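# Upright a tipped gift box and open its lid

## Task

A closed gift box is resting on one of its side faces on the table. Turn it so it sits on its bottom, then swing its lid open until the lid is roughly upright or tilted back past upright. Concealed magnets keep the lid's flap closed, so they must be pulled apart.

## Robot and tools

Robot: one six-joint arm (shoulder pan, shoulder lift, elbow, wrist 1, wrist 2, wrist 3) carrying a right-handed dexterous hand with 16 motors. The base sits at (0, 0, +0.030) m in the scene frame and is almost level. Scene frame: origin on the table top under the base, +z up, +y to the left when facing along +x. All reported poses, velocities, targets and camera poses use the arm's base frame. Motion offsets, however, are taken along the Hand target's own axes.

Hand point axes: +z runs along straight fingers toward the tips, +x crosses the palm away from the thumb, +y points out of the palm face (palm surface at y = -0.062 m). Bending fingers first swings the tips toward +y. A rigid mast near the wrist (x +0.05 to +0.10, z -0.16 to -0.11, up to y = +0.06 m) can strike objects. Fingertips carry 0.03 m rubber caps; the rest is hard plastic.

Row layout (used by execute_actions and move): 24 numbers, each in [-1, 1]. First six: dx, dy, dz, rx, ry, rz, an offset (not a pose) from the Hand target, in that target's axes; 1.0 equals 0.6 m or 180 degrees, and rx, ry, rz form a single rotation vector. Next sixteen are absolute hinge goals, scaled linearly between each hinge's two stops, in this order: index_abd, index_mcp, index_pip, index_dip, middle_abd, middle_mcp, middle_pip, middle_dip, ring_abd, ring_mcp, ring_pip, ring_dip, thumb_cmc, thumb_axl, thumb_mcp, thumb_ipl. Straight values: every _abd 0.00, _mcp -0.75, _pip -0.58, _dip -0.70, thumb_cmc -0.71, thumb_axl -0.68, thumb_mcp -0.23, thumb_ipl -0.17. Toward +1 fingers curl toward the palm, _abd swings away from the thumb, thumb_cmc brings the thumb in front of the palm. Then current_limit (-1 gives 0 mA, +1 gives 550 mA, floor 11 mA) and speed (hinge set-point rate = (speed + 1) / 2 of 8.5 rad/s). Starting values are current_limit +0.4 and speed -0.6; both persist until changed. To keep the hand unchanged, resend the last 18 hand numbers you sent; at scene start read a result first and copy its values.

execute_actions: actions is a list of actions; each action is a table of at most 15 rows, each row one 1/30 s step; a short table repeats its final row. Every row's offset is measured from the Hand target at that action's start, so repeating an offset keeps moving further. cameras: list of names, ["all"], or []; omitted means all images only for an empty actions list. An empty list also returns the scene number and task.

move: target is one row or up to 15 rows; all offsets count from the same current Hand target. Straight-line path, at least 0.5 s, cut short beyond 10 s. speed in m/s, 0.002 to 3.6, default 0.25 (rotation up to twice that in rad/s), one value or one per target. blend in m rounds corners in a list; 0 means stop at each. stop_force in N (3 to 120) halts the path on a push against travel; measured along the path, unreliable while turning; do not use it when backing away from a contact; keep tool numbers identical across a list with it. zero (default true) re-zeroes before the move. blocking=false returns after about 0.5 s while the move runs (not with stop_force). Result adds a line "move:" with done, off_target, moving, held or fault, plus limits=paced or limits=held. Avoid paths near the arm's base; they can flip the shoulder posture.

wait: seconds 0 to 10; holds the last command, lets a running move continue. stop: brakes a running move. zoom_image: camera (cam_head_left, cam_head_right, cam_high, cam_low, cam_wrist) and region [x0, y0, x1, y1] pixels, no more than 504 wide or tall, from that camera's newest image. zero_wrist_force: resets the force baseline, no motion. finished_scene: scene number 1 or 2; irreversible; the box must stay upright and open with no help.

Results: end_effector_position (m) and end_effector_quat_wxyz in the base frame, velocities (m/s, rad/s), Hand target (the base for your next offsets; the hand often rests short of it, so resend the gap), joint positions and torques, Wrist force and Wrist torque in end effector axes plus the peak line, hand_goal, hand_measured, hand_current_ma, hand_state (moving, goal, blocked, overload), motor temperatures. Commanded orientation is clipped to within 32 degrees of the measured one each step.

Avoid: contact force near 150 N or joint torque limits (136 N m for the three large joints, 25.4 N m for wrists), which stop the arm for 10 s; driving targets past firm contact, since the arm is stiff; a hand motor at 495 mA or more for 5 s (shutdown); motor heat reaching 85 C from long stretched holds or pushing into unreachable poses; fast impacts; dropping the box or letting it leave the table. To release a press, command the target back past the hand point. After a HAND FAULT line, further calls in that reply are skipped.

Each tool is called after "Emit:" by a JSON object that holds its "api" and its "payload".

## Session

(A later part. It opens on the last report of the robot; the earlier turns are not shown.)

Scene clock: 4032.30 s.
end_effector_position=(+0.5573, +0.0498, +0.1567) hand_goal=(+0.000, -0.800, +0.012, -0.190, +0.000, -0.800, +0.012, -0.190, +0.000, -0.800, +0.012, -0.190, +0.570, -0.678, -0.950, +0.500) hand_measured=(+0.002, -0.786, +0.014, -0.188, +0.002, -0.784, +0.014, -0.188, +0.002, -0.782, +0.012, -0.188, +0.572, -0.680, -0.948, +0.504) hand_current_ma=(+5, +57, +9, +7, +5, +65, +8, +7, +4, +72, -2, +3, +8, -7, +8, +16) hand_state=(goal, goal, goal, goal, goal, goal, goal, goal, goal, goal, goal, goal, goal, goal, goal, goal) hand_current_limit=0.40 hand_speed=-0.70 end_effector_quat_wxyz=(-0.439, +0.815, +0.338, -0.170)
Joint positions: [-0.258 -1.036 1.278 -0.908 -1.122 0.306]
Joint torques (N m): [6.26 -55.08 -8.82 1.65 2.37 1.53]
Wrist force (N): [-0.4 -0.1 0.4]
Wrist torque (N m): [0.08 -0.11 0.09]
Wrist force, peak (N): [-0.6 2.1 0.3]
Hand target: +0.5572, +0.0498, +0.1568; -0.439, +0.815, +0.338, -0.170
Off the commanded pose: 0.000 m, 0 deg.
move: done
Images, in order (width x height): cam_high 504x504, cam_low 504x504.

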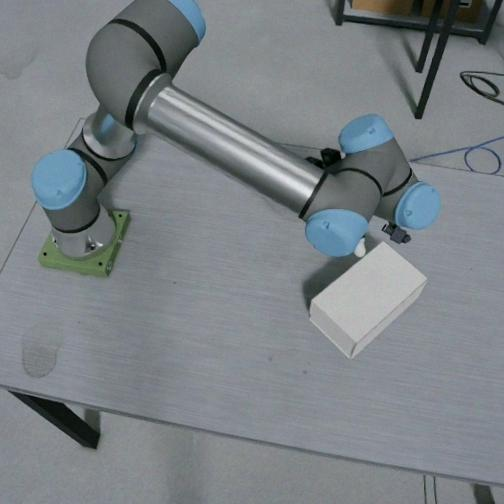

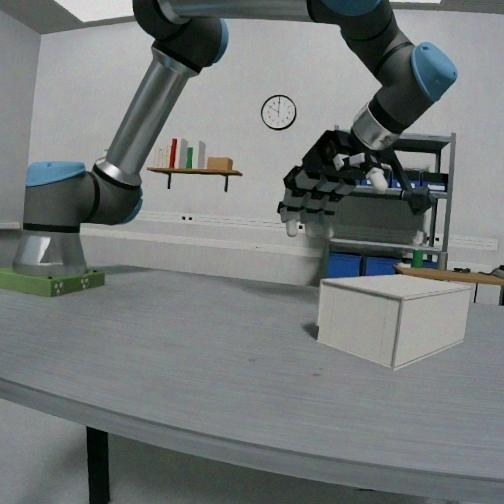

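Emit:
{"api": "move", "payload": {"target": [-0.0203,0.2088,-0.1397,0,-0.0401,-0.027,0,-0.8,0.012,-0.189,0,-0.8,0.012,-0.189,0,-0.8,0.012,-0.189,0.571,-0.678,-0.95,0.6,0.4,-0.6], "speed": 0.3, "cameras": ["cam_low","cam_head_left","cam_head_right"]}}

Emit:
{"api": "zoom_image", "payload": {"camera": "cam_low", "region": [310, 200, 490, 380]}}

Emit:
{"api": "zoom_image", "payload": {"camera": "cam_head_right", "region": [60, 250, 220, 400]}}

Scene clock: 4073.67 s.
end_effector_position=(+0.6469, -0.0574, +0.0992) hand_goal=(+0.000, -0.800, +0.012, -0.190, +0.000, -0.800, +0.012, -0.190, +0.000, -0.800, +0.012, -0.190, +0.570, -0.678, -0.950, +0.600) hand_measured=(+0.002, -0.786, +0.014, -0.188, +0.002, -0.784, +0.014, -0.188, +0.002, -0.782, +0.012, -0.188, +0.572, -0.680, -0.948, +0.598) hand_current_ma=(+5, +56, +9, +7, +5, +64, +8, +7, +4, +71, -2, +3, +8, -7, +8, -7) hand_state=(goal, goal, goal, goal, goal, goal, goal, goal, goal, goal, goal, goal, goal, goal, goal, goal) hand_current_limit=0.40 hand_speed=-0.60 end_effector_quat_wxyz=(-0.424, +0.788, +0.399, -0.203)
Joint positions: [-0.335 -0.698 0.841 -0.761 -1.306 0.161]
Joint torques (N m): [-8.6 -50.82 -27.95 1.38 -1.48 -1.62]
Wrist force (N): [-0.4 0.6 0.6]
Wrist torque (N m): [0.20 -0.07 0.22]
Wrist force, peak (N): [-0.9 2.1 0.2]
Hand target: +0.6469, -0.0574, +0.0992; -0.424, +0.788, +0.399, -0.203
Off the commanded pose: 0.000 m, 0 deg.
move: done
Images, in order (width x height): cam_head_left 504x504, cam_head_right 504x504, cam_low 504x504.

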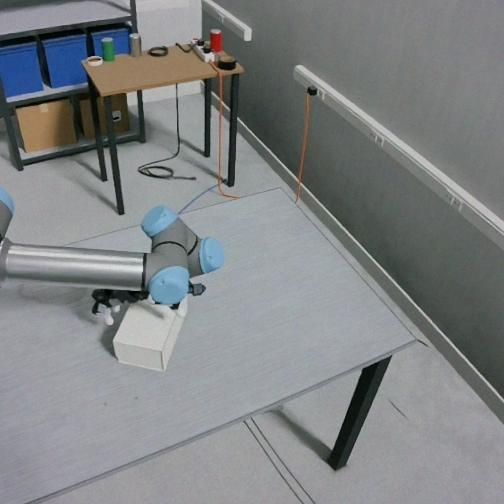

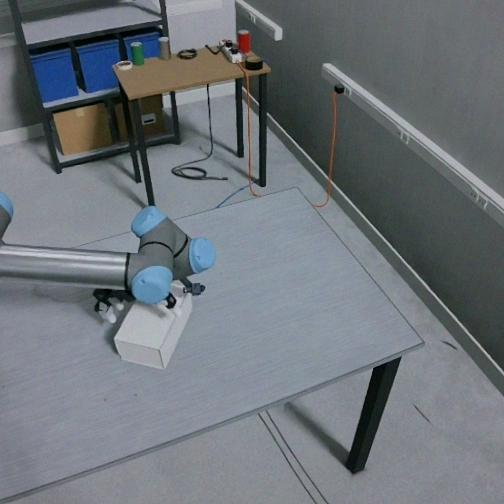

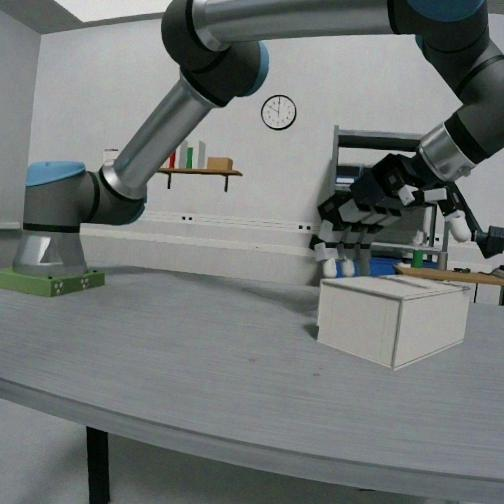

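Scaled by 2.800.

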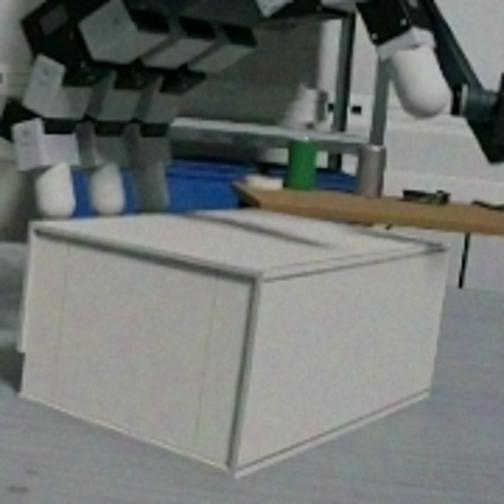

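Scaled by 3.150.

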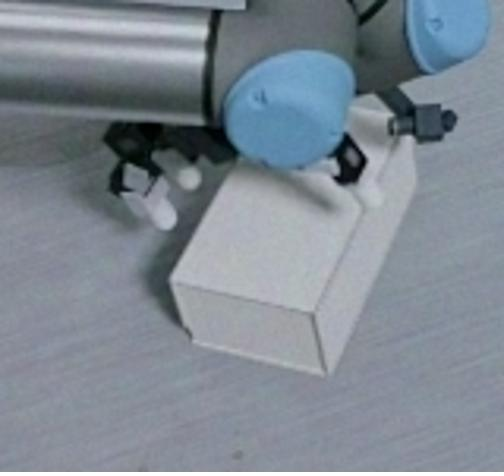

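Emit:
{"api": "move", "payload": {"target": [0,0.1003,0.0676,0,0,0,0,-0.8,0.012,-0.189,0,-0.8,0.012,-0.189,0,-0.8,0.012,-0.189,0.571,-0.678,-0.95,0.6,0.4,-0.6], "speed": 0.08, "stop_force": 6, "cameras": ["cam_low"]}}

Emit:
{"api": "zoom_image", "payload": {"camera": "cam_low", "region": [310, 230, 490, 380]}}

Scene clock: 4090.00 s.
end_effector_position=(+0.6478, -0.0563, +0.0267) hand_goal=(+0.000, -0.800, +0.012, -0.190, +0.000, -0.800, +0.012, -0.190, +0.000, -0.800, +0.012, -0.190, +0.570, -0.678, -0.950, +0.600) hand_measured=(+0.002, -0.786, +0.014, -0.188, +0.002, -0.784, +0.014, -0.188, +0.002, -0.782, +0.012, -0.188, +0.572, -0.680, -0.948, +0.598) hand_current_ma=(+5, +56, +9, +7, +5, +64, +8, +7, +4, +71, -2, +3, +8, -7, +8, -7) hand_state=(goal, goal, goal, goal, goal, goal, goal, goal, goal, goal, goal, goal, goal, goal, goal, goal) hand_current_limit=0.40 hand_speed=-0.60 end_effector_quat_wxyz=(-0.424, +0.788, +0.399, -0.203)
Joint positions: [-0.333 -0.649 0.938 -0.908 -1.305 0.162]
Joint torques (N m): [5.07 -49.29 -7.97 -1.65 2.21 1.6]
Wrist force (N): [-0.4 0.5 0.5]
Wrist torque (N m): [0.18 -0.07 0.13]
Wrist force, peak (N): [-0.4 1.1 1.1]
Hand target: +0.6478, -0.0563, +0.0267; -0.424, +0.788, +0.399, -0.203
Off the commanded pose: 0.000 m, 0 deg.
move: done
Images, in order (width x height): cam_low 504x504.

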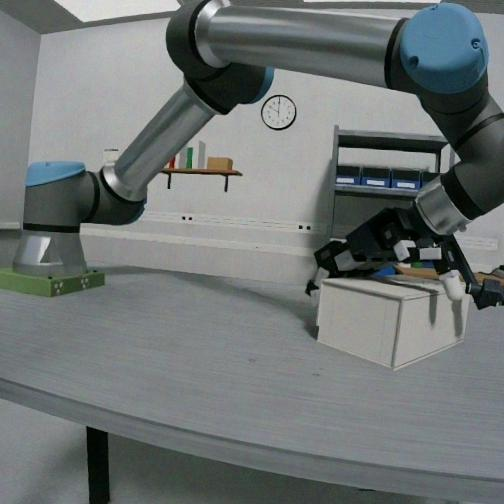

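Scaled by 2.800.

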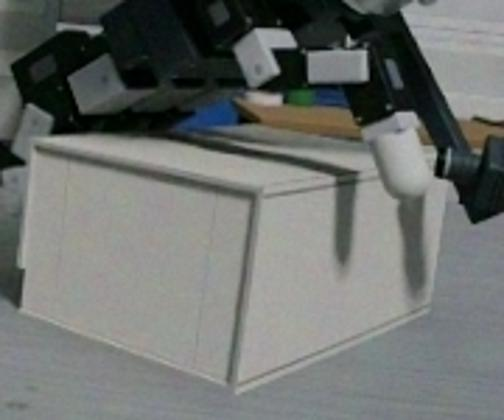

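Emit:
{"api": "move", "payload": {"target": [0,0,0,0,0,0,0,-0.534,0.012,-0.189,0,-0.534,0.012,-0.189,0,-0.534,0.012,-0.189,0.571,-0.678,-0.95,0.6,0.4,-0.75]}}

Emit:
{"api": "move", "payload": {"target": [0,0,0,0,0,0,0,-0.534,0.012,-0.189,0,-0.534,0.012,-0.189,0,-0.534,0.012,-0.189,0.571,-0.678,-0.6,0.643,0.6,-0.75], "cameras": ["cam_low"]}}

Emit:
{"api": "zoom_image", "payload": {"camera": "cam_low", "region": [310, 230, 490, 380]}}

Scene clock: 4112.13 s.
end_effector_position=(+0.6478, -0.0563, +0.0267) hand_goal=(+0.000, -0.534, +0.012, -0.190, +0.000, -0.534, +0.012, -0.190, +0.000, -0.534, +0.012, -0.190, +0.570, -0.678, -0.950, +0.600) hand_measured=(+0.002, -0.540, +0.010, -0.190, +0.002, -0.544, +0.010, -0.190, +0.002, -0.546, +0.008, -0.190, +0.572, -0.680, -0.948, +0.598) hand_current_ma=(+5, -19, -9, +2, +5, -34, -8, +2, +4, -47, -12, +1, +8, -7, +8, -7) hand_state=(goal, goal, goal, goal, goal, goal, goal, goal, goal, goal, goal, goal, goal, goal, goal, goal) hand_current_limit=0.40 hand_speed=-0.75 end_effector_quat_wxyz=(-0.424, +0.788, +0.399, -0.203)
Joint positions: [-0.333 -0.649 0.938 -0.908 -1.305 0.162]
Joint torques (N m): [1.71 -49.88 -9.45 -1.68 1.48 1.64]
Wrist force (N): [-0.3 -1.4 1.2]
Wrist torque (N m): [0.26 -0.11 0.09]
Wrist force, peak (N): [-0.5 -3.0 1.9]
Hand target: +0.6478, -0.0563, +0.0267; -0.424, +0.788, +0.399, -0.203
Off the commanded pose: 0.000 m, 0 deg.
move: done

Scene clock: 4112.70 s.
end_effector_position=(+0.6478, -0.0563, +0.0267) hand_goal=(+0.000, -0.534, +0.012, -0.190, +0.000, -0.534, +0.012, -0.190, +0.000, -0.534, +0.012, -0.190, +0.570, -0.678, -0.600, +0.642) hand_measured=(+0.002, -0.540, +0.010, -0.190, +0.002, -0.544, +0.010, -0.190, +0.002, -0.546, +0.008, -0.190, +0.572, -0.680, -0.800, +0.626) hand_current_ma=(+5, -19, -9, +2, +5, -34, -8, +2, +4, -47, -12, +1, +8, -7, -440, -82) hand_state=(goal, goal, goal, goal, goal, goal, goal, goal, goal, goal, goal, goal, goal, goal, blocked, goal) hand_current_limit=0.60 hand_speed=-0.75 end_effector_quat_wxyz=(-0.424, +0.788, +0.399, -0.203)
Joint positions: [-0.333 -0.649 0.938 -0.908 -1.305 0.162]
Joint torques (N m): [-1.99 -50.32 -12.48 -1.57 0.63 1.55]
Wrist force (N): [-0.3 -2.7 -2.9]
Wrist torque (N m): [0.07 -0.17 0.09]
Wrist force, peak (N): [-0.3 -2.7 -2.9]
Hand target: +0.6478, -0.0563, +0.0267; -0.424, +0.788, +0.399, -0.203
Off the commanded pose: 0.000 m, 0 deg.
move: done
Images, in order (width x height): cam_low 504x504.

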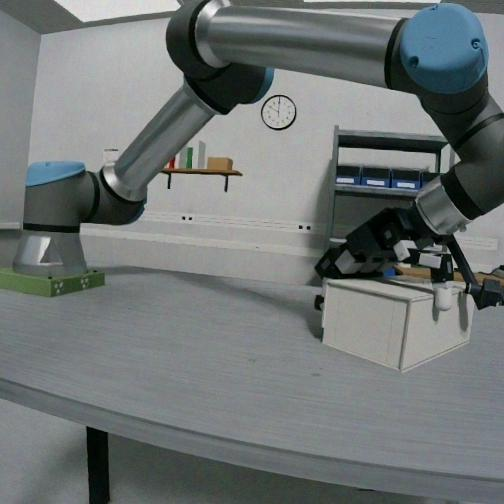

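Scaled by 2.800.

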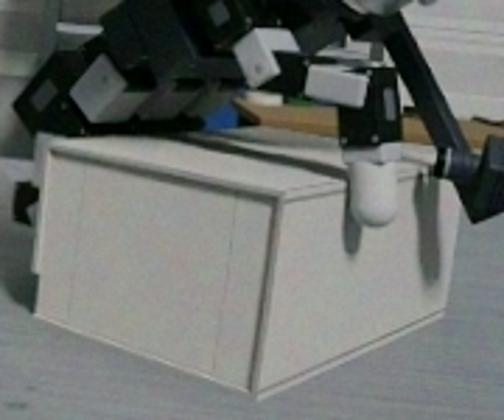

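Emit:
{"api": "move", "payload": {"target": [0,0,0,0,0,0,0,-0.6,0.13,-0.15,0,-0.6,0.13,-0.15,0,-0.6,0.13,-0.15,0.571,-0.678,-0.58,0.643,0.78,-0.8]}}

Emit:
{"api": "move", "payload": {"target": [0,0,0,0,0,0,0,-0.65,0.28,-0.08,0,-0.65,0.28,-0.08,0,-0.65,0.28,-0.08,0.571,-0.678,-0.56,0.643,0.78,-0.8]}}

Emit:
{"api": "move", "payload": {"target": [0,-0.0097,-0.0065,0,0,0,0,-0.63,0.36,-0.03,0,-0.63,0.36,-0.03,0,-0.63,0.36,-0.03,0.571,-0.678,-0.56,0.643,0.78,-0.8], "speed": 0.05, "cameras": ["cam_low"]}}

Emit:
{"api": "zoom_image", "payload": {"camera": "cam_low", "region": [310, 230, 490, 380]}}

Scene clock: 4134.70 s.
end_effector_position=(+0.6478, -0.0563, +0.0267) hand_goal=(+0.000, -0.600, +0.130, -0.150, +0.000, -0.600, +0.130, -0.150, +0.000, -0.600, +0.130, -0.150, +0.570, -0.678, -0.580, +0.642) hand_measured=(+0.002, -0.604, +0.100, -0.158, +0.002, -0.608, +0.100, -0.158, +0.002, -0.608, +0.098, -0.162, +0.572, -0.680, -0.792, +0.624) hand_current_ma=(+5, -15, -116, -26, +5, -26, -114, -31, +4, -29, -127, -39, +4, -7, -489, -91) hand_state=(goal, goal, blocked, goal, goal, goal, blocked, goal, goal, goal, blocked, goal, goal, goal, blocked, goal) hand_current_limit=0.78 hand_speed=-0.80 end_effector_quat_wxyz=(-0.424, +0.788, +0.399, -0.203)
Joint positions: [-0.333 -0.649 0.938 -0.908 -1.305 0.162]
Joint torques (N m): [-7.32 -55.19 -27.29 -0.64 -0.83 1.41]
Wrist force (N): [-0.4 -0.6 -0.9]
Wrist torque (N m): [0.03 -0.22 0.14]
Wrist force, peak (N): [-0.3 -2.7 -3.0]
Hand target: +0.6478, -0.0563, +0.0267; -0.424, +0.788, +0.399, -0.203
Off the commanded pose: 0.000 m, 0 deg.
move: done

Scene clock: 4135.20 s.
end_effector_position=(+0.6478, -0.0563, +0.0267) hand_goal=(+0.000, -0.650, +0.280, -0.080, +0.000, -0.650, +0.280, -0.080, +0.000, -0.650, +0.280, -0.080, +0.570, -0.678, -0.560, +0.642) hand_measured=(+0.002, -0.678, +0.196, -0.112, +0.002, -0.678, +0.204, -0.114, +0.002, -0.676, +0.208, -0.118, +0.554, -0.678, -0.792, +0.604) hand_current_ma=(+7, -115, -361, -125, +5, -112, -329, -134, +4, -103, -311, -151, -61, -1, -489, -214) hand_state=(goal, blocked, blocked, blocked, goal, blocked, blocked, blocked, goal, blocked, blocked, blocked, goal, goal, blocked, blocked) hand_current_limit=0.78 hand_speed=-0.80 end_effector_quat_wxyz=(-0.424, +0.788, +0.399, -0.203)
Joint positions: [-0.333 -0.649 0.938 -0.908 -1.305 0.162]
Joint torques (N m): [-6.12 -56.44 -27.54 -0.56 -0.44 1.44]
Wrist force (N): [0.0 3.3 2.3]
Wrist torque (N m): [0.30 -0.17 0.20]
Wrist force, peak (N): [0.2 3.5 2.1]
Hand target: +0.6478, -0.0563, +0.0267; -0.424, +0.788, +0.399, -0.203
Off the commanded pose: 0.000 m, 0 deg.
move: done

Scene clock: 4136.00 s.
end_effector_position=(+0.6477, -0.0564, +0.0335) hand_goal=(+0.000, -0.630, +0.360, -0.030, +0.000, -0.630, +0.360, -0.030, +0.000, -0.630, +0.360, -0.030, +0.570, -0.678, -0.560, +0.642) hand_measured=(+0.004, -0.678, +0.204, -0.082, +0.002, -0.678, +0.228, -0.092, +0.002, -0.676, +0.244, -0.098, +0.534, -0.676, -0.792, +0.582) hand_current_ma=(+11, -210, -489, -215, +5, -209, -489, -262, +4, -197, -489, -291, -150, +9, -489, -349) hand_state=(goal, blocked, blocked, blocked, goal, blocked, blocked, blocked, goal, blocked, blocked, blocked, blocked, goal, blocked, blocked) hand_current_limit=0.78 hand_speed=-0.80 end_effector_quat_wxyz=(-0.424, +0.788, +0.399, -0.203)
Joint positions: [-0.334 -0.654 0.931 -0.895 -1.305 0.162]
Joint torques (N m): [-8.62 -70.23 -27.99 2.58 -1.22 -1.26]
Wrist force (N): [-0.4 4.9 2.9]
Wrist torque (N m): [0.50 -0.15 0.25]
Wrist force, peak (N): [-0.5 5.4 2.8]
Hand target: +0.6477, -0.0564, +0.0337; -0.424, +0.788, +0.399, -0.203
Off the commanded pose: 0.000 m, 0 deg.
move: done
Images, in order (width x height): cam_low 504x504.

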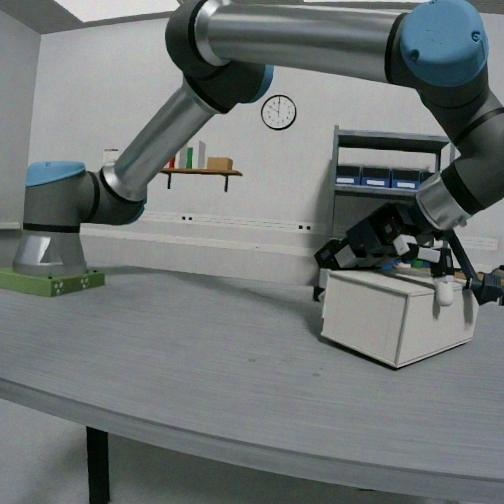

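Scaled by 2.800.

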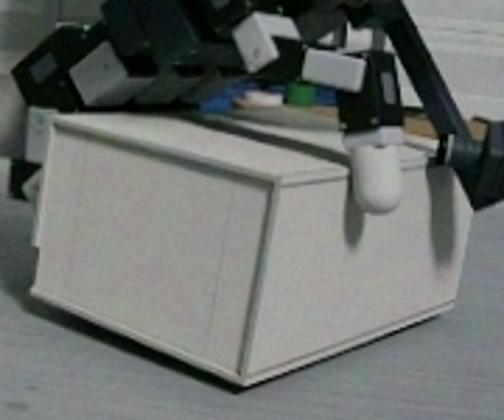

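Emit:
{"api": "execute_actions", "payload": {"actions": [[[0,-0.069,-0.0466,0,0,0,0,-0.63,0.38,-0.03,0,-0.63,0.38,-0.03,0,-0.63,0.38,-0.03,0.571,-0.678,-0.56,0.643,0.78,-0.85],[0,-0.069,-0.0466,0,0,0,0,-0.63,0.38,-0.03,0,-0.63,0.38,-0.03,0,-0.63,0.38,-0.03,0.571,-0.678,-0.56,0.643,0.78,-0.85],[0,-0.0345,-0.0233,0,0,0,0,-0.63,0.38,-0.03,0,-0.63,0.38,-0.03,0,-0.63,0.38,-0.03,0.571,-0.678,-0.56,0.643,0.78,-0.85]]], "cameras": ["cam_low"]}}

Emit:
{"api": "zoom_image", "payload": {"camera": "cam_low", "region": [310, 220, 490, 380]}}

Scene clock: 4145.87 s.
end_effector_position=(+0.6474, -0.0568, +0.0586) hand_goal=(+0.000, -0.630, +0.380, -0.030, +0.000, -0.630, +0.380, -0.030, +0.000, -0.630, +0.380, -0.030, +0.570, -0.678, -0.560, +0.642) hand_measured=(+0.004, -0.680, +0.222, -0.076, +0.002, -0.678, +0.246, -0.086, +0.002, -0.678, +0.264, -0.086, +0.532, -0.674, -0.804, +0.580) hand_current_ma=(+11, -218, -490, -187, +6, -214, -490, -234, +7, -210, -489, -239, -160, +12, -490, -359) hand_state=(goal, blocked, blocked, blocked, goal, blocked, blocked, blocked, goal, blocked, blocked, blocked, blocked, goal, blocked, blocked) hand_current_limit=0.78 hand_speed=-0.85 end_effector_quat_wxyz=(-0.424, +0.788, +0.399, -0.203)
Joint positions: [-0.334 -0.674 0.901 -0.846 -1.306 0.161]
Joint torques (N m): [-8.38 -70.4 -29.11 2.05 -1.2 -1.63]
Wrist force (N): [-0.6 4.8 3.1]
Wrist torque (N m): [0.48 -0.14 0.27]
Wrist force, peak (N): [-0.6 15.9 10.4]
Hand target: +0.6474, -0.0568, +0.0586; -0.424, +0.788, +0.399, -0.203
Off the commanded pose: 0.000 m, 0 deg.
Step readings (end_effector_position):
0: (+0.6477, -0.0564, +0.0337)
1: (+0.6477, -0.0564, +0.0337)
2: (+0.6483, -0.0567, +0.0378)
4: (+0.6481, -0.0568, +0.0526)
8: (+0.6474, -0.0567, +0.0572)
15: (+0.6474, -0.0568, +0.0584)
Images, in order (width x height): cam_low 504x504.

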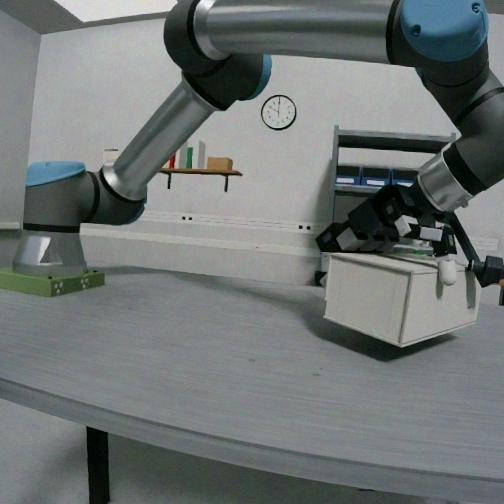

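Scaled by 2.800.

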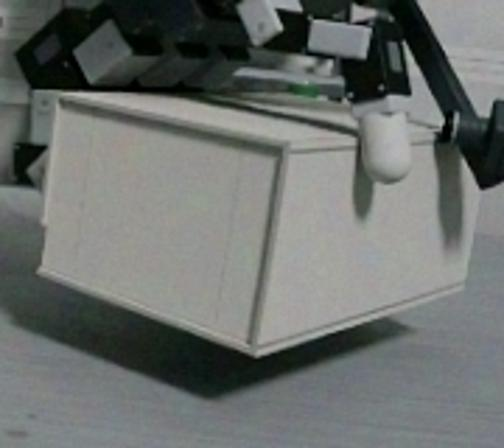

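Emit:
{"api": "move", "payload": {"target": [0,0.0345,0.0233,0,0,0,0,-0.62,0.38,-0.03,0,-0.62,0.38,-0.03,0,-0.62,0.38,-0.03,0.571,-0.678,-0.56,0.643,0.78,-0.85], "speed": 0.08}}

Emit:
{"api": "execute_actions", "payload": {"actions": [[[0,-0.097,-0.0652,0,0,0,0,-0.62,0.4,-0.03,0,-0.62,0.4,-0.03,0,-0.62,0.4,-0.03,0.571,-0.678,-0.56,0.643,0.78,-0.85],[0,-0.097,-0.0652,0,0,0,0,-0.62,0.4,-0.03,0,-0.62,0.4,-0.03,0,-0.62,0.4,-0.03,0.571,-0.678,-0.56,0.643,0.78,-0.85],[0,-0.0345,-0.0233,0,0,0,0,-0.62,0.4,-0.03,0,-0.62,0.4,-0.03,0,-0.62,0.4,-0.03,0.571,-0.678,-0.56,0.643,0.78,-0.85]]], "cameras": ["cam_low"]}}

Emit:
{"api": "zoom_image", "payload": {"camera": "cam_low", "region": [310, 220, 490, 380]}}

Scene clock: 4160.80 s.
end_effector_position=(+0.6477, -0.0564, +0.0339) hand_goal=(+0.000, -0.620, +0.380, -0.030, +0.000, -0.620, +0.380, -0.030, +0.000, -0.620, +0.380, -0.030, +0.570, -0.678, -0.560, +0.642) hand_measured=(+0.004, -0.680, +0.222, -0.076, +0.002, -0.678, +0.246, -0.086, +0.002, -0.678, +0.264, -0.086, +0.532, -0.674, -0.804, +0.580) hand_current_ma=(+11, -267, -489, -187, +6, -263, -489, -234, +7, -259, -489, -239, -160, +12, -490, -359) hand_state=(goal, blocked, blocked, blocked, goal, blocked, blocked, blocked, goal, blocked, blocked, blocked, blocked, goal, blocked, blocked) hand_current_limit=0.78 hand_speed=-0.85 end_effector_quat_wxyz=(-0.424, +0.788, +0.399, -0.203)
Joint positions: [-0.334 -0.655 0.931 -0.894 -1.305 0.162]
Joint torques (N m): [4.76 -49.35 -7.15 -1.57 2.27 1.55]
Wrist force (N): [-0.4 5.0 2.9]
Wrist torque (N m): [0.52 -0.15 0.27]
Wrist force, peak (N): [-0.3 5.5 3.4]
Hand target: +0.6477, -0.0564, +0.0337; -0.424, +0.788, +0.399, -0.203
Off the commanded pose: 0.000 m, 0 deg.
move: done

Scene clock: 4161.50 s.
end_effector_position=(+0.6474, -0.0568, +0.0587) hand_goal=(+0.000, -0.620, +0.400, -0.030, +0.000, -0.620, +0.400, -0.030, +0.000, -0.620, +0.400, -0.030, +0.570, -0.678, -0.560, +0.642) hand_measured=(+0.004, -0.680, +0.240, -0.076, +0.002, -0.678, +0.290, -0.078, +0.002, -0.668, +0.314, -0.076, +0.532, -0.674, -0.804, +0.580) hand_current_ma=(+10, -267, -490, -185, +6, -264, -488, -198, +7, -215, -375, -189, -159, +12, -489, -363) hand_state=(goal, blocked, blocked, blocked, goal, blocked, blocked, blocked, goal, blocked, blocked, blocked, blocked, goal, blocked, blocked) hand_current_limit=0.78 hand_speed=-0.85 end_effector_quat_wxyz=(-0.424, +0.788, +0.399, -0.203)
Joint positions: [-0.334 -0.674 0.901 -0.845 -1.306 0.161]
Joint torques (N m): [-8.49 -51.42 -8.59 -1.22 -1.34 -1.73]
Wrist force (N): [-0.4 4.7 3.0]
Wrist torque (N m): [0.50 -0.15 0.28]
Wrist force, peak (N): [-0.9 17.9 11.7]
Hand target: +0.6474, -0.0568, +0.0586; -0.424, +0.788, +0.399, -0.203
Off the commanded pose: 0.000 m, 0 deg.
Step readings (end_effector_position):
0: (+0.6477, -0.0564, +0.0339)
1: (+0.6477, -0.0564, +0.0339)
2: (+0.6483, -0.0567, +0.0379)
4: (+0.6489, -0.0570, +0.0588)
8: (+0.6467, -0.0564, +0.0605)
15: (+0.6473, -0.0568, +0.0589)
Images, in order (width x height): cam_low 504x504.

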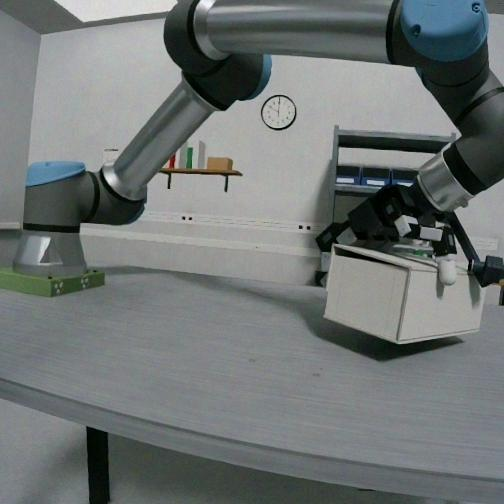

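Scaled by 2.800.

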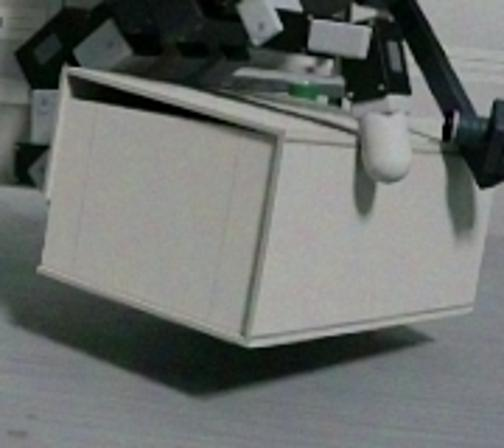

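Emit:
{"api": "move", "payload": {"target": [0,0.0297,0.02,0,0,0,0,-0.62,0.4,-0.03,0,-0.62,0.4,-0.03,0,-0.62,0.4,-0.03,0.571,-0.678,-0.56,0.643,0.78,-0.85], "speed": 0.06, "cameras": ["cam_low"]}}

Emit:
{"api": "zoom_image", "payload": {"camera": "cam_low", "region": [310, 220, 490, 380]}}

Scene clock: 4173.23 s.
end_effector_position=(+0.6477, -0.0565, +0.0373) hand_goal=(+0.000, -0.620, +0.400, -0.030, +0.000, -0.620, +0.400, -0.030, +0.000, -0.620, +0.400, -0.030, +0.570, -0.678, -0.560, +0.642) hand_measured=(+0.004, -0.680, +0.240, -0.076, +0.002, -0.678, +0.290, -0.078, +0.002, -0.668, +0.314, -0.076, +0.532, -0.674, -0.804, +0.580) hand_current_ma=(+10, -267, -489, -185, +6, -264, -488, -198, +7, -215, -375, -189, -159, +12, -489, -363) hand_state=(goal, blocked, blocked, blocked, goal, blocked, blocked, blocked, goal, blocked, blocked, blocked, blocked, goal, blocked, blocked) hand_current_limit=0.78 hand_speed=-0.85 end_effector_quat_wxyz=(-0.424, +0.788, +0.399, -0.203)
Joint positions: [-0.334 -0.657 0.927 -0.887 -1.305 0.162]
Joint torques (N m): [4.57 -50.08 -8.12 -1.51 2.34 1.62]
Wrist force (N): [-0.4 5.0 3.0]
Wrist torque (N m): [0.53 -0.15 0.28]
Wrist force, peak (N): [-0.2 5.4 3.3]
Hand target: +0.6477, -0.0565, +0.0372; -0.424, +0.788, +0.399, -0.203
Off the commanded pose: 0.000 m, 0 deg.
move: done
Images, in order (width x height): cam_low 504x504.

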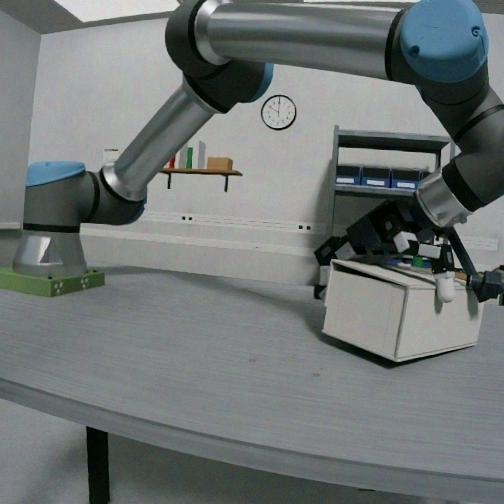

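Scaled by 2.800.

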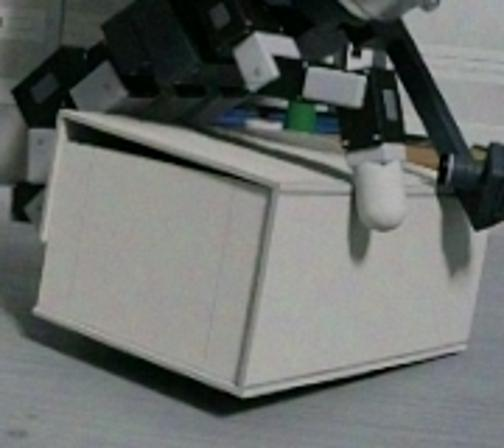

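Emit:
{"api": "move", "payload": {"target": [0,0.0118,0.008,0,0,0,0,-0.67,0.32,-0.05,0,-0.67,0.36,-0.05,0,-0.66,0.38,-0.05,0.571,-0.678,-0.6,0.643,0.78,-0.85], "speed": 0.04}}

Emit:
{"api": "move", "payload": {"target": [0,0,0,0,0,0,0,-0.69,0.27,-0.07,0,-0.69,0.32,-0.07,0,-0.68,0.34,-0.07,0.571,-0.678,-0.9,0.6,0.5,-0.85], "cameras": ["cam_low"]}}

Emit:
{"api": "zoom_image", "payload": {"camera": "cam_low", "region": [310, 220, 490, 380]}}

Scene clock: 4184.27 s.
end_effector_position=(+0.6477, -0.0564, +0.0288) hand_goal=(+0.000, -0.670, +0.320, -0.050, +0.000, -0.670, +0.360, -0.050, +0.000, -0.660, +0.380, -0.050, +0.570, -0.678, -0.600, +0.642) hand_measured=(+0.004, -0.696, +0.260, -0.076, +0.002, -0.698, +0.300, -0.078, +0.002, -0.686, +0.314, -0.078, +0.532, -0.674, -0.794, +0.580) hand_current_ma=(+10, -111, -248, -100, +6, -112, -250, -109, +7, -107, -280, -106, -159, +12, -489, -363) hand_state=(goal, blocked, blocked, blocked, goal, blocked, blocked, blocked, goal, blocked, blocked, blocked, blocked, goal, blocked, blocked) hand_current_limit=0.78 hand_speed=-0.85 end_effector_quat_wxyz=(-0.424, +0.788, +0.399, -0.203)
Joint positions: [-0.333 -0.65 0.936 -0.904 -1.305 0.162]
Joint torques (N m): [5.14 -53.23 -9.05 -1.06 2.18 1.7]
Wrist force (N): [-0.5 4.5 2.6]
Wrist torque (N m): [0.52 -0.09 0.20]
Wrist force, peak (N): [-0.5 5.2 3.0]
Hand target: +0.6477, -0.0564, +0.0286; -0.424, +0.788, +0.399, -0.203
Off the commanded pose: 0.000 m, 0 deg.
move: done

Scene clock: 4185.00 s.
end_effector_position=(+0.6477, -0.0564, +0.0286) hand_goal=(+0.000, -0.690, +0.270, -0.070, +0.000, -0.690, +0.320, -0.070, +0.000, -0.680, +0.340, -0.070, +0.570, -0.678, -0.900, +0.600) hand_measured=(+0.004, -0.690, +0.260, -0.076, +0.002, -0.692, +0.300, -0.082, +0.002, -0.686, +0.316, -0.082, +0.568, -0.676, -0.890, +0.598) hand_current_ma=(+8, +0, -36, -22, +6, -5, -75, -40, +7, -18, -95, -46, -6, +8, +47, -8) hand_state=(goal, goal, goal, goal, goal, goal, goal, goal, goal, goal, blocked, goal, goal, goal, goal, goal) hand_current_limit=0.50 hand_speed=-0.85 end_effector_quat_wxyz=(-0.424, +0.788, +0.399, -0.203)
Joint positions: [-0.333 -0.65 0.936 -0.904 -1.305 0.162]
Joint torques (N m): [3.7 -50.31 -8.36 -1.74 1.92 1.32]
Wrist force (N): [-0.2 1.3 2.2]
Wrist torque (N m): [0.18 -0.15 0.19]
Wrist force, peak (N): [-0.5 4.5 2.2]
Hand target: +0.6477, -0.0564, +0.0286; -0.424, +0.788, +0.399, -0.203
Off the commanded pose: 0.000 m, 0 deg.
move: done
Images, in order (width x height): cam_low 504x504.

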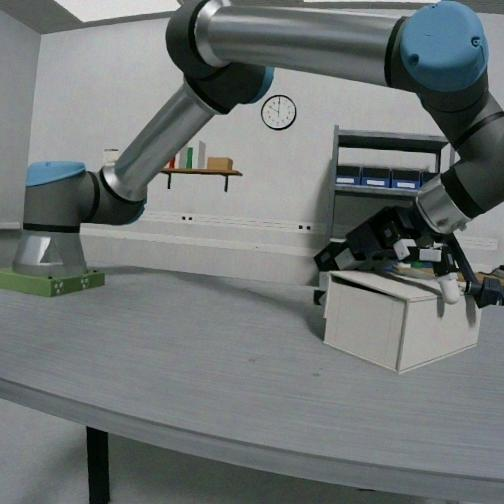

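Scaled by 2.800.

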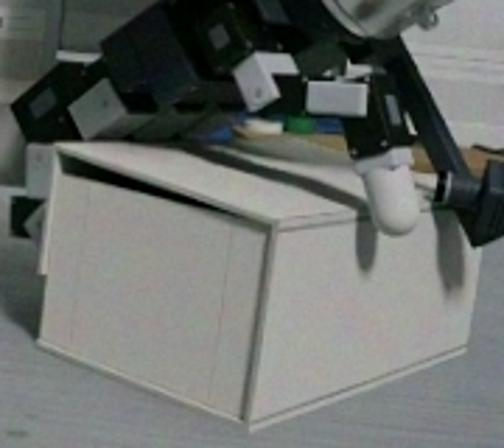

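Emit:
{"api": "move", "payload": {"target": [0,-0.0282,-0.0029,0,0,0,0,-0.69,0.27,-0.07,0,-0.69,0.32,-0.07,0,-0.68,0.34,-0.07,0.571,-0.678,-0.9,0.6,0.5,-0.85], "speed": 0.04, "cameras": ["cam_low","cam_head_left"]}}

Emit:
{"api": "zoom_image", "payload": {"camera": "cam_low", "region": [310, 220, 490, 380]}}

Scene clock: 4231.70 s.
end_effector_position=(+0.6412, -0.0518, +0.0434) hand_goal=(+0.000, -0.690, +0.270, -0.070, +0.000, -0.690, +0.320, -0.070, +0.000, -0.680, +0.340, -0.070, +0.570, -0.678, -0.900, +0.600) hand_measured=(+0.004, -0.686, +0.266, -0.074, +0.002, -0.686, +0.316, -0.072, +0.002, -0.676, +0.336, -0.074, +0.568, -0.676, -0.890, +0.598) hand_current_ma=(+8, +11, -11, -10, +6, +12, -10, -9, +7, +12, -12, -11, -6, +8, +47, -8) hand_state=(goal, goal, goal, goal, goal, goal, goal, goal, goal, goal, goal, goal, goal, goal, goal, goal) hand_current_limit=0.50 hand_speed=-0.85 end_effector_quat_wxyz=(-0.424, +0.788, +0.399, -0.203)
Joint positions: [-0.331 -0.682 0.958 -0.894 -1.303 0.163]
Joint torques (N m): [5.15 -66.76 -8.01 2.06 2.29 1.57]
Wrist force (N): [-0.2 0.4 0.8]
Wrist torque (N m): [0.19 -0.10 0.13]
Wrist force, peak (N): [0.1 2.5 2.0]
Hand target: +0.6411, -0.0518, +0.0436; -0.424, +0.788, +0.399, -0.203
Off the commanded pose: 0.000 m, 0 deg.
move: done
Images, in order (width x height): cam_head_left 504x504, cam_low 504x504.

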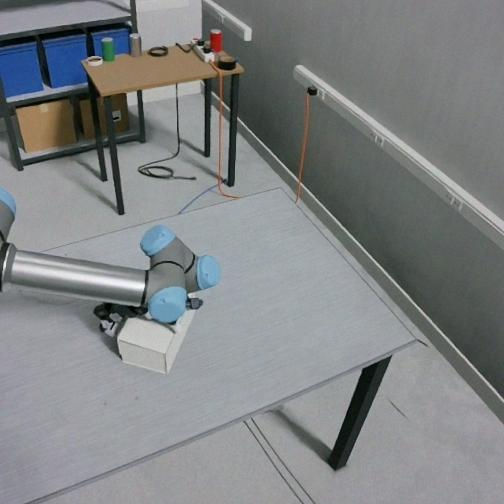

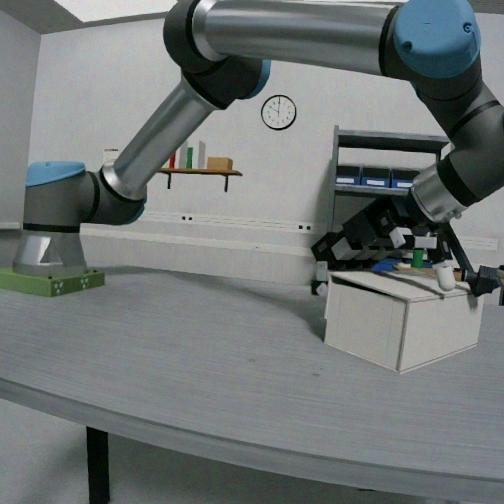

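Scaled by 2.800.

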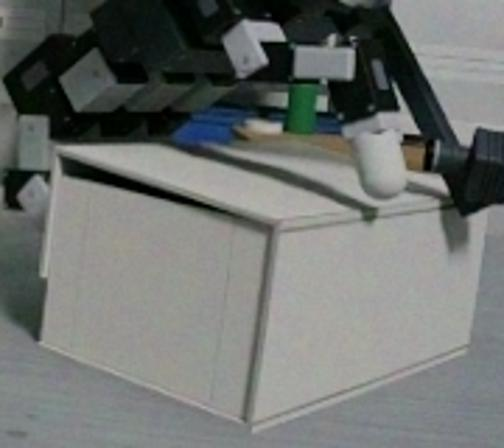

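Emit:
{"api": "move", "payload": {"target": [[0,-0.0106,0.0017,-0.0556,0,0,0,-0.69,0.27,-0.07,0,-0.69,0.32,-0.07,0,-0.68,0.34,-0.07,-0.6,-0.678,-0.9,0.6,0.5,-0.85],[0,-0.0501,-0.0023,-0.1444,0,0,0,-0.69,0.27,-0.07,0,-0.69,0.32,-0.07,0,-0.68,0.34,-0.07,-0.6,-0.678,-0.9,0.6,0.5,-0.85]], "speed": 0.05, "blend": [0.003,0], "cameras": ["cam_low","cam_high"]}}

Emit:
{"api": "zoom_image", "payload": {"camera": "cam_low", "region": [310, 220, 490, 380]}}

Scene clock: 4355.87 s.
end_effector_position=(+0.6283, -0.0428, +0.0693) hand_goal=(+0.000, -0.690, +0.270, -0.070, +0.000, -0.690, +0.320, -0.070, +0.000, -0.680, +0.340, -0.070, -0.600, -0.678, -0.900, +0.600) hand_measured=(+0.004, -0.686, +0.266, -0.074, +0.002, -0.686, +0.316, -0.072, +0.002, -0.676, +0.336, -0.074, -0.592, -0.678, -0.892, +0.598) hand_current_ma=(+8, +11, -11, -10, +6, +12, -10, -9, +7, +13, -12, -11, +31, +1, +33, -5) hand_state=(goal, goal, goal, goal, goal, goal, goal, goal, goal, goal, goal, goal, goal, goal, goal, goal) hand_current_limit=0.50 hand_speed=-0.85 end_effector_quat_wxyz=(-0.236, +0.863, +0.434, -0.108)
Joint positions: [-0.278 -1.029 1.474 -1.526 -1.376 0.311]
Joint torques (N m): [4.98 -53.77 -8.92 -2.99 -1.4 1.49]
Wrist force (N): [-0.3 0.3 0.4]
Wrist torque (N m): [0.14 -0.13 -0.04]
Wrist force, peak (N): [-0.6 0.9 0.8]
Hand target: +0.6283, -0.0428, +0.0693; -0.236, +0.863, +0.434, -0.108
Off the commanded pose: 0.000 m, 0 deg.
move: done
Images, in order (width x height): cam_high 504x504, cam_low 504x504.

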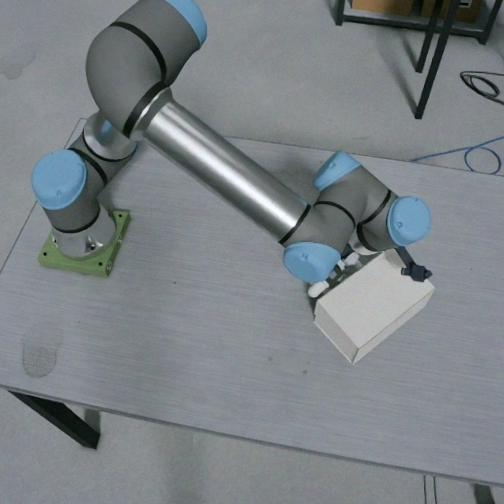

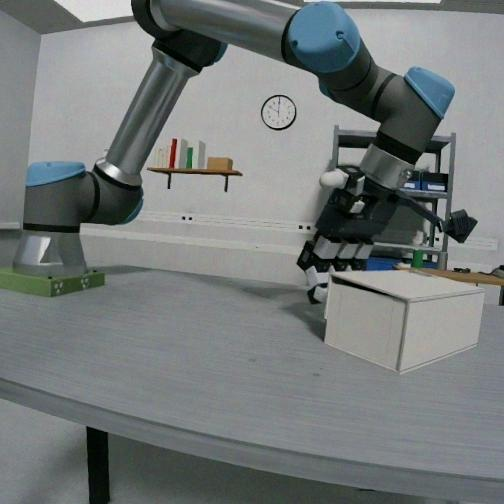

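Scaled by 2.800.

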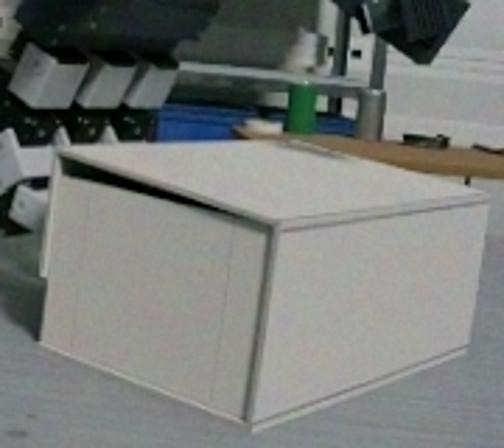

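Emit:
{"api": "zoom_image", "payload": {"camera": "cam_low", "region": [280, 230, 380, 330]}}

Emit:
{"api": "zoom_image", "payload": {"camera": "cam_high", "region": [280, 220, 440, 380]}}

Scaled by 5.040.

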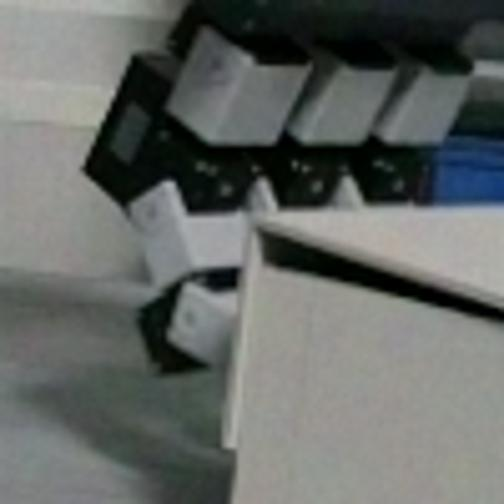

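Scaled by 3.150.

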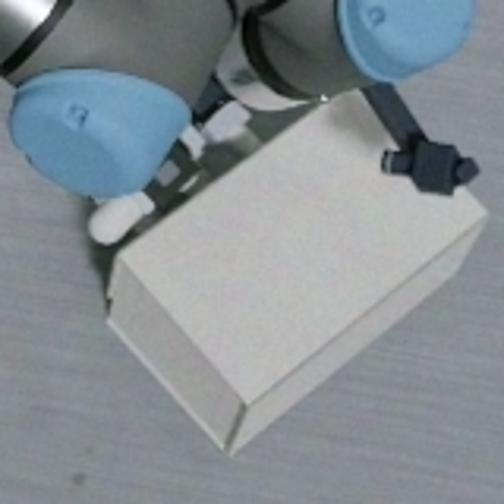

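Emit:
{"api": "move", "payload": {"target": [[0,-0.0289,0.0167,0,0,0,0,-0.69,0.27,-0.07,0,-0.69,0.32,-0.07,0,-0.68,0.34,-0.07,-0.6,-0.678,-0.9,0.6,0.5,-0.85],[0,0.002,0.07,0,0,0,0,-0.69,0.27,-0.07,0,-0.69,0.32,-0.07,0,-0.68,0.34,-0.07,-0.6,-0.678,-0.9,0.6,0.5,-0.85]], "speed": 0.08, "cameras": ["cam_low"]}}

Emit:
{"api": "zoom_image", "payload": {"camera": "cam_low", "region": [280, 230, 400, 350]}}

Scene clock: 4412.70 s.
end_effector_position=(+0.6127, -0.0302, +0.0325) hand_goal=(+0.000, -0.690, +0.270, -0.070, +0.000, -0.690, +0.320, -0.070, +0.000, -0.680, +0.340, -0.070, -0.600, -0.678, -0.900, +0.600) hand_measured=(+0.004, -0.686, +0.266, -0.074, +0.002, -0.686, +0.316, -0.072, +0.002, -0.676, +0.336, -0.074, -0.592, -0.678, -0.892, +0.598) hand_current_ma=(+8, +11, -11, -10, +6, +12, -10, -9, +7, +13, -12, -11, +30, +1, +33, -5) hand_state=(goal, goal, goal, goal, goal, goal, goal, goal, goal, goal, goal, goal, goal, goal, goal, goal) hand_current_limit=0.50 hand_speed=-0.85 end_effector_quat_wxyz=(-0.236, +0.863, +0.434, -0.108)
Joint positions: [-0.266 -1.023 1.571 -1.632 -1.37 0.322]
Joint torques (N m): [5.06 -33.52 -8.3 -2.95 2.22 1.58]
Wrist force (N): [-0.2 0.5 0.0]
Wrist torque (N m): [0.19 -0.12 -0.02]
Wrist force, peak (N): [-0.2 0.7 0.5]
Hand target: +0.6128, -0.0302, +0.0323; -0.236, +0.863, +0.434, -0.108
Off the commanded pose: 0.000 m, 0 deg.
move: done
Images, in order (width x height): cam_low 504x504.

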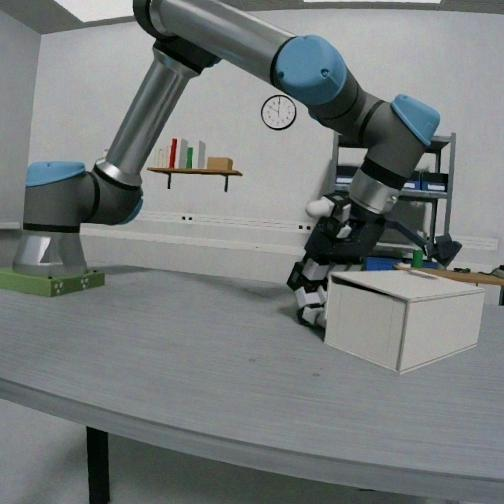

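Scaled by 4.200.

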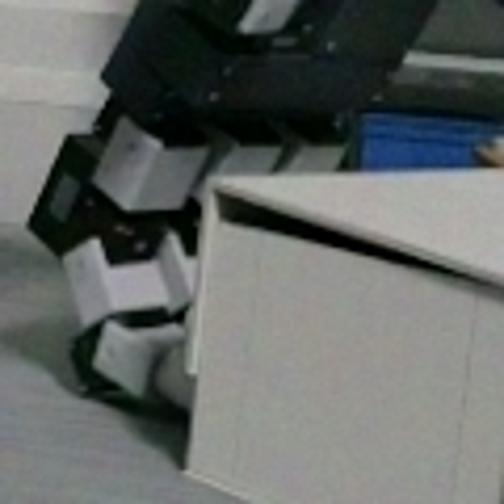

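Emit:
{"api": "move", "payload": {"target": [0,0.0058,0.0101,0,0,0,0,-0.69,0.27,-0.07,0,-0.69,0.32,-0.07,0,-0.68,0.34,-0.07,-0.6,-0.678,-0.9,0.6,0.5,-0.85], "speed": 0.08}}

Emit:
{"api": "move", "payload": {"target": [0,0.0505,-0.0292,0,0,0,0,-0.69,0.27,-0.07,0,-0.69,0.32,-0.07,0,-0.68,0.34,-0.07,-0.6,-0.678,-0.9,0.6,0.5,-0.85], "speed": 0.03, "stop_force": 3, "cameras": ["cam_low"]}}

Emit:
{"api": "zoom_image", "payload": {"camera": "cam_low", "region": [280, 230, 400, 350]}}

Scene clock: 4427.47 s.
end_effector_position=(+0.6128, -0.0301, +0.0254) hand_goal=(+0.000, -0.690, +0.270, -0.070, +0.000, -0.690, +0.320, -0.070, +0.000, -0.680, +0.340, -0.070, -0.600, -0.678, -0.900, +0.600) hand_measured=(-0.006, -0.764, +0.416, -0.074, -0.006, -0.746, +0.426, -0.072, -0.006, -0.728, +0.434, -0.074, -0.592, -0.678, -0.892, +0.598) hand_current_ma=(-15, -336, +412, -10, -16, -247, +412, -9, -14, -215, +412, -11, +30, +1, +33, -5) hand_state=(goal, blocked, blocked, goal, goal, blocked, blocked, goal, goal, blocked, blocked, goal, goal, goal, goal, goal) hand_current_limit=0.50 hand_speed=-0.85 end_effector_quat_wxyz=(-0.236, +0.863, +0.434, -0.108)
Joint positions: [-0.265 -1.014 1.577 -1.647 -1.37 0.322]
Joint torques (N m): [10.03 32.1 32.49 -4.14 -4.23 1.26]
Wrist force (N): [-2.1 -59.2 -111.8]
Wrist torque (N m): [8.40 2.09 -1.32]
Wrist force, peak (N): [-2.1 -59.2 -111.8]
Hand target: +0.6128, -0.0301, +0.0253; -0.236, +0.863, +0.434, -0.108
Off the commanded pose: 0.000 m, 0 deg.
move: done

Scene clock: 4428.00 s.
end_effector_position=(+0.6128, -0.0301, +0.0253) hand_goal=(+0.000, -0.690, +0.270, -0.070, +0.000, -0.690, +0.320, -0.070, +0.000, -0.680, +0.340, -0.070, -0.600, -0.678, -0.900, +0.600) hand_measured=(-0.006, -0.764, +0.418, -0.074, -0.006, -0.746, +0.428, -0.072, -0.006, -0.730, +0.436, -0.074, -0.592, -0.678, -0.892, +0.598) hand_current_ma=(-15, -338, +412, -10, -16, -249, +412, -9, -14, -217, +412, -11, +30, +1, +33, -5) hand_state=(goal, blocked, blocked, goal, goal, blocked, blocked, goal, goal, blocked, blocked, goal, goal, goal, goal, goal) hand_current_limit=0.50 hand_speed=-0.85 end_effector_quat_wxyz=(-0.236, +0.863, +0.434, -0.108)
Joint positions: [-0.265 -1.014 1.577 -1.647 -1.37 0.322]
Joint torques (N m): [9.18 27.05 29.76 -3.75 -3.87 1.16]
Wrist force (N): [-1.9 -59.4 -111.1]
Wrist torque (N m): [8.33 2.07 -1.31]
Wrist force, peak (N): [-1.9 -59.5 -111.9]
Hand target: +0.6128, -0.0301, +0.0254; -0.236, +0.863, +0.434, -0.108 (not the last commanded pose)
Off the commanded pose: 0.035 m, 0 deg.
move: contact
Images, in order (width x height): cam_low 504x504.

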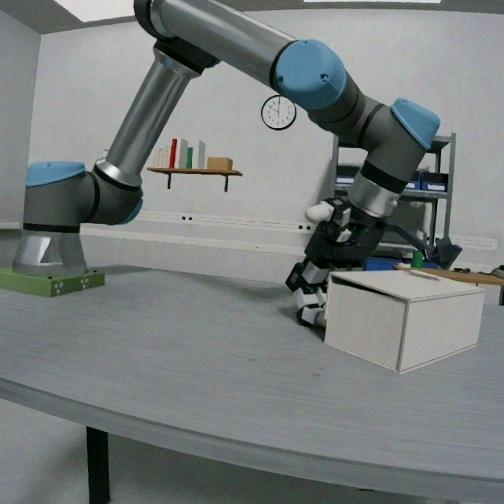

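Scaled by 4.200.

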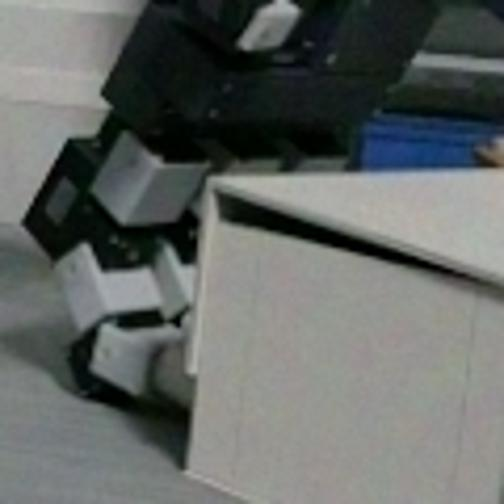

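Emit:
{"api": "move", "payload": {"target": [0,-0.0305,-0.0528,0,0,0,0,-0.69,0.27,-0.07,0,-0.69,0.32,-0.07,0,-0.68,0.34,-0.07,-0.6,-0.678,-0.9,0.6,0.5,-0.85], "speed": 0.1}}

Emit:
{"api": "move", "payload": {"target": [0,0,0,0,0,0,0,-0.616,-0.105,-0.044,0,-0.616,-0.065,-0.044,0,-0.606,-0.045,-0.044,-0.6,-0.678,-0.9,0.6,0.5,-0.85]}}

Emit:
{"api": "move", "payload": {"target": [0,0.025,0.0433,0,0,0,0,-0.616,-0.105,-0.044,0,-0.616,-0.065,-0.044,0,-0.606,-0.045,-0.044,-0.6,-0.678,-0.9,0.6,0.5,-0.85], "speed": 0.025, "stop_force": 3, "cameras": ["cam_low"]}}

Emit:
{"api": "zoom_image", "payload": {"camera": "cam_low", "region": [280, 230, 400, 350]}}

Scene clock: 4489.10 s.
end_effector_position=(+0.6124, -0.0307, +0.0618) hand_goal=(+0.000, -0.690, +0.270, -0.070, +0.000, -0.690, +0.320, -0.070, +0.000, -0.680, +0.340, -0.070, -0.600, -0.678, -0.900, +0.600) hand_measured=(+0.002, -0.690, +0.272, -0.074, +0.002, -0.690, +0.322, -0.072, +0.002, -0.680, +0.342, -0.074, -0.592, -0.678, -0.892, +0.598) hand_current_ma=(+3, +1, +5, -10, +3, +0, +3, -9, +4, +0, +4, -11, +30, +1, +33, -5) hand_state=(goal, goal, goal, goal, goal, goal, goal, goal, goal, goal, goal, goal, goal, goal, goal, goal) hand_current_limit=0.50 hand_speed=-0.85 end_effector_quat_wxyz=(-0.236, +0.863, +0.434, -0.108)
Joint positions: [-0.266 -1.058 1.542 -1.567 -1.37 0.321]
Joint torques (N m): [-8.3 -52.62 -29.08 0.53 -1.38 -1.58]
Wrist force (N): [-0.1 0.2 0.1]
Wrist torque (N m): [0.15 -0.13 0.10]
Wrist force, peak (N): [-1.9 -59.3 -111.6]
Hand target: +0.6124, -0.0307, +0.0619; -0.236, +0.863, +0.434, -0.108
Off the commanded pose: 0.000 m, 0 deg.
move: done

Scene clock: 4490.10 s.
end_effector_position=(+0.6124, -0.0307, +0.0619) hand_goal=(+0.000, -0.616, -0.106, -0.044, +0.000, -0.616, -0.066, -0.044, +0.000, -0.606, -0.046, -0.044, -0.600, -0.678, -0.900, +0.600) hand_measured=(+0.002, -0.616, -0.104, -0.048, +0.002, -0.616, -0.064, -0.048, +0.002, -0.606, -0.044, -0.048, -0.592, -0.678, -0.892, +0.598) hand_current_ma=(+3, +1, +7, -10, +3, +1, +6, -9, +4, +0, +6, -11, +30, +1, +33, -5) hand_state=(goal, goal, goal, goal, goal, goal, goal, goal, goal, goal, goal, goal, goal, goal, goal, goal) hand_current_limit=0.50 hand_speed=-0.85 end_effector_quat_wxyz=(-0.236, +0.863, +0.434, -0.108)
Joint positions: [-0.266 -1.058 1.542 -1.567 -1.37 0.321]
Joint torques (N m): [-8.27 -53.19 -28.77 0.54 -1.2 -1.53]
Wrist force (N): [-0.3 0.3 0.1]
Wrist torque (N m): [0.16 -0.11 0.08]
Wrist force, peak (N): [-0.2 0.2 0.5]
Hand target: +0.6124, -0.0307, +0.0619; -0.236, +0.863, +0.434, -0.108
Off the commanded pose: 0.000 m, 0 deg.
move: done

Scene clock: 4491.93 s.
end_effector_position=(+0.6126, -0.0304, +0.0464) hand_goal=(+0.000, -0.616, -0.106, -0.044, +0.000, -0.616, -0.066, -0.044, +0.000, -0.606, -0.046, -0.044, -0.600, -0.678, -0.900, +0.600) hand_measured=(+0.000, -0.618, -0.102, -0.040, +0.002, -0.616, -0.064, -0.046, +0.002, -0.606, -0.044, -0.048, -0.592, -0.678, -0.892, +0.598) hand_current_ma=(+2, -4, +10, +13, +3, +1, +6, -9, +4, +1, +6, -11, +30, +1, +33, -5) hand_state=(goal, goal, goal, goal, goal, goal, goal, goal, goal, goal, goal, goal, goal, goal, goal, goal) hand_current_limit=0.50 hand_speed=-0.85 end_effector_quat_wxyz=(-0.236, +0.863, +0.434, -0.108)
Joint positions: [-0.266 -1.04 1.558 -1.601 -1.37 0.322]
Joint torques (N m): [-7.64 -54.11 -27.92 0.51 -0.57 -1.26]
Wrist force (N): [-0.4 -0.2 -0.2]
Wrist torque (N m): [0.17 -0.13 0.06]
Wrist force, peak (N): [-0.3 -5.3 -3.9]
Hand target: +0.6126, -0.0304, +0.0464; -0.236, +0.863, +0.434, -0.108 (not the last commanded pose)
Off the commanded pose: 0.014 m, 0 deg.
move: contact
Images, in order (width x height): cam_low 504x504.

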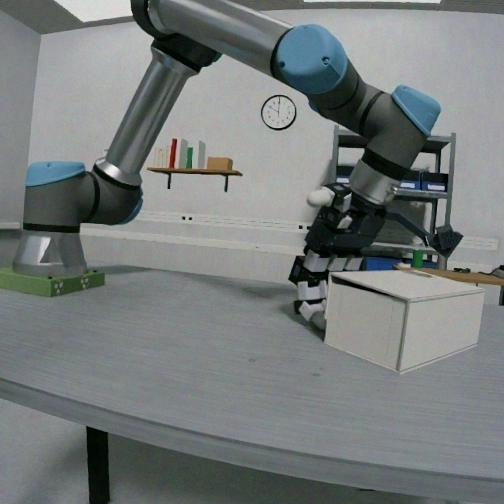

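Scaled by 4.200.

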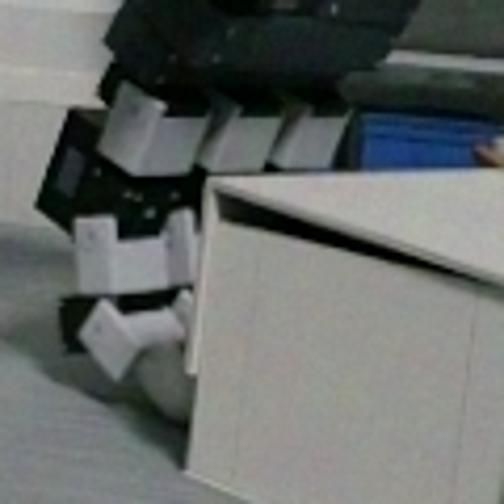

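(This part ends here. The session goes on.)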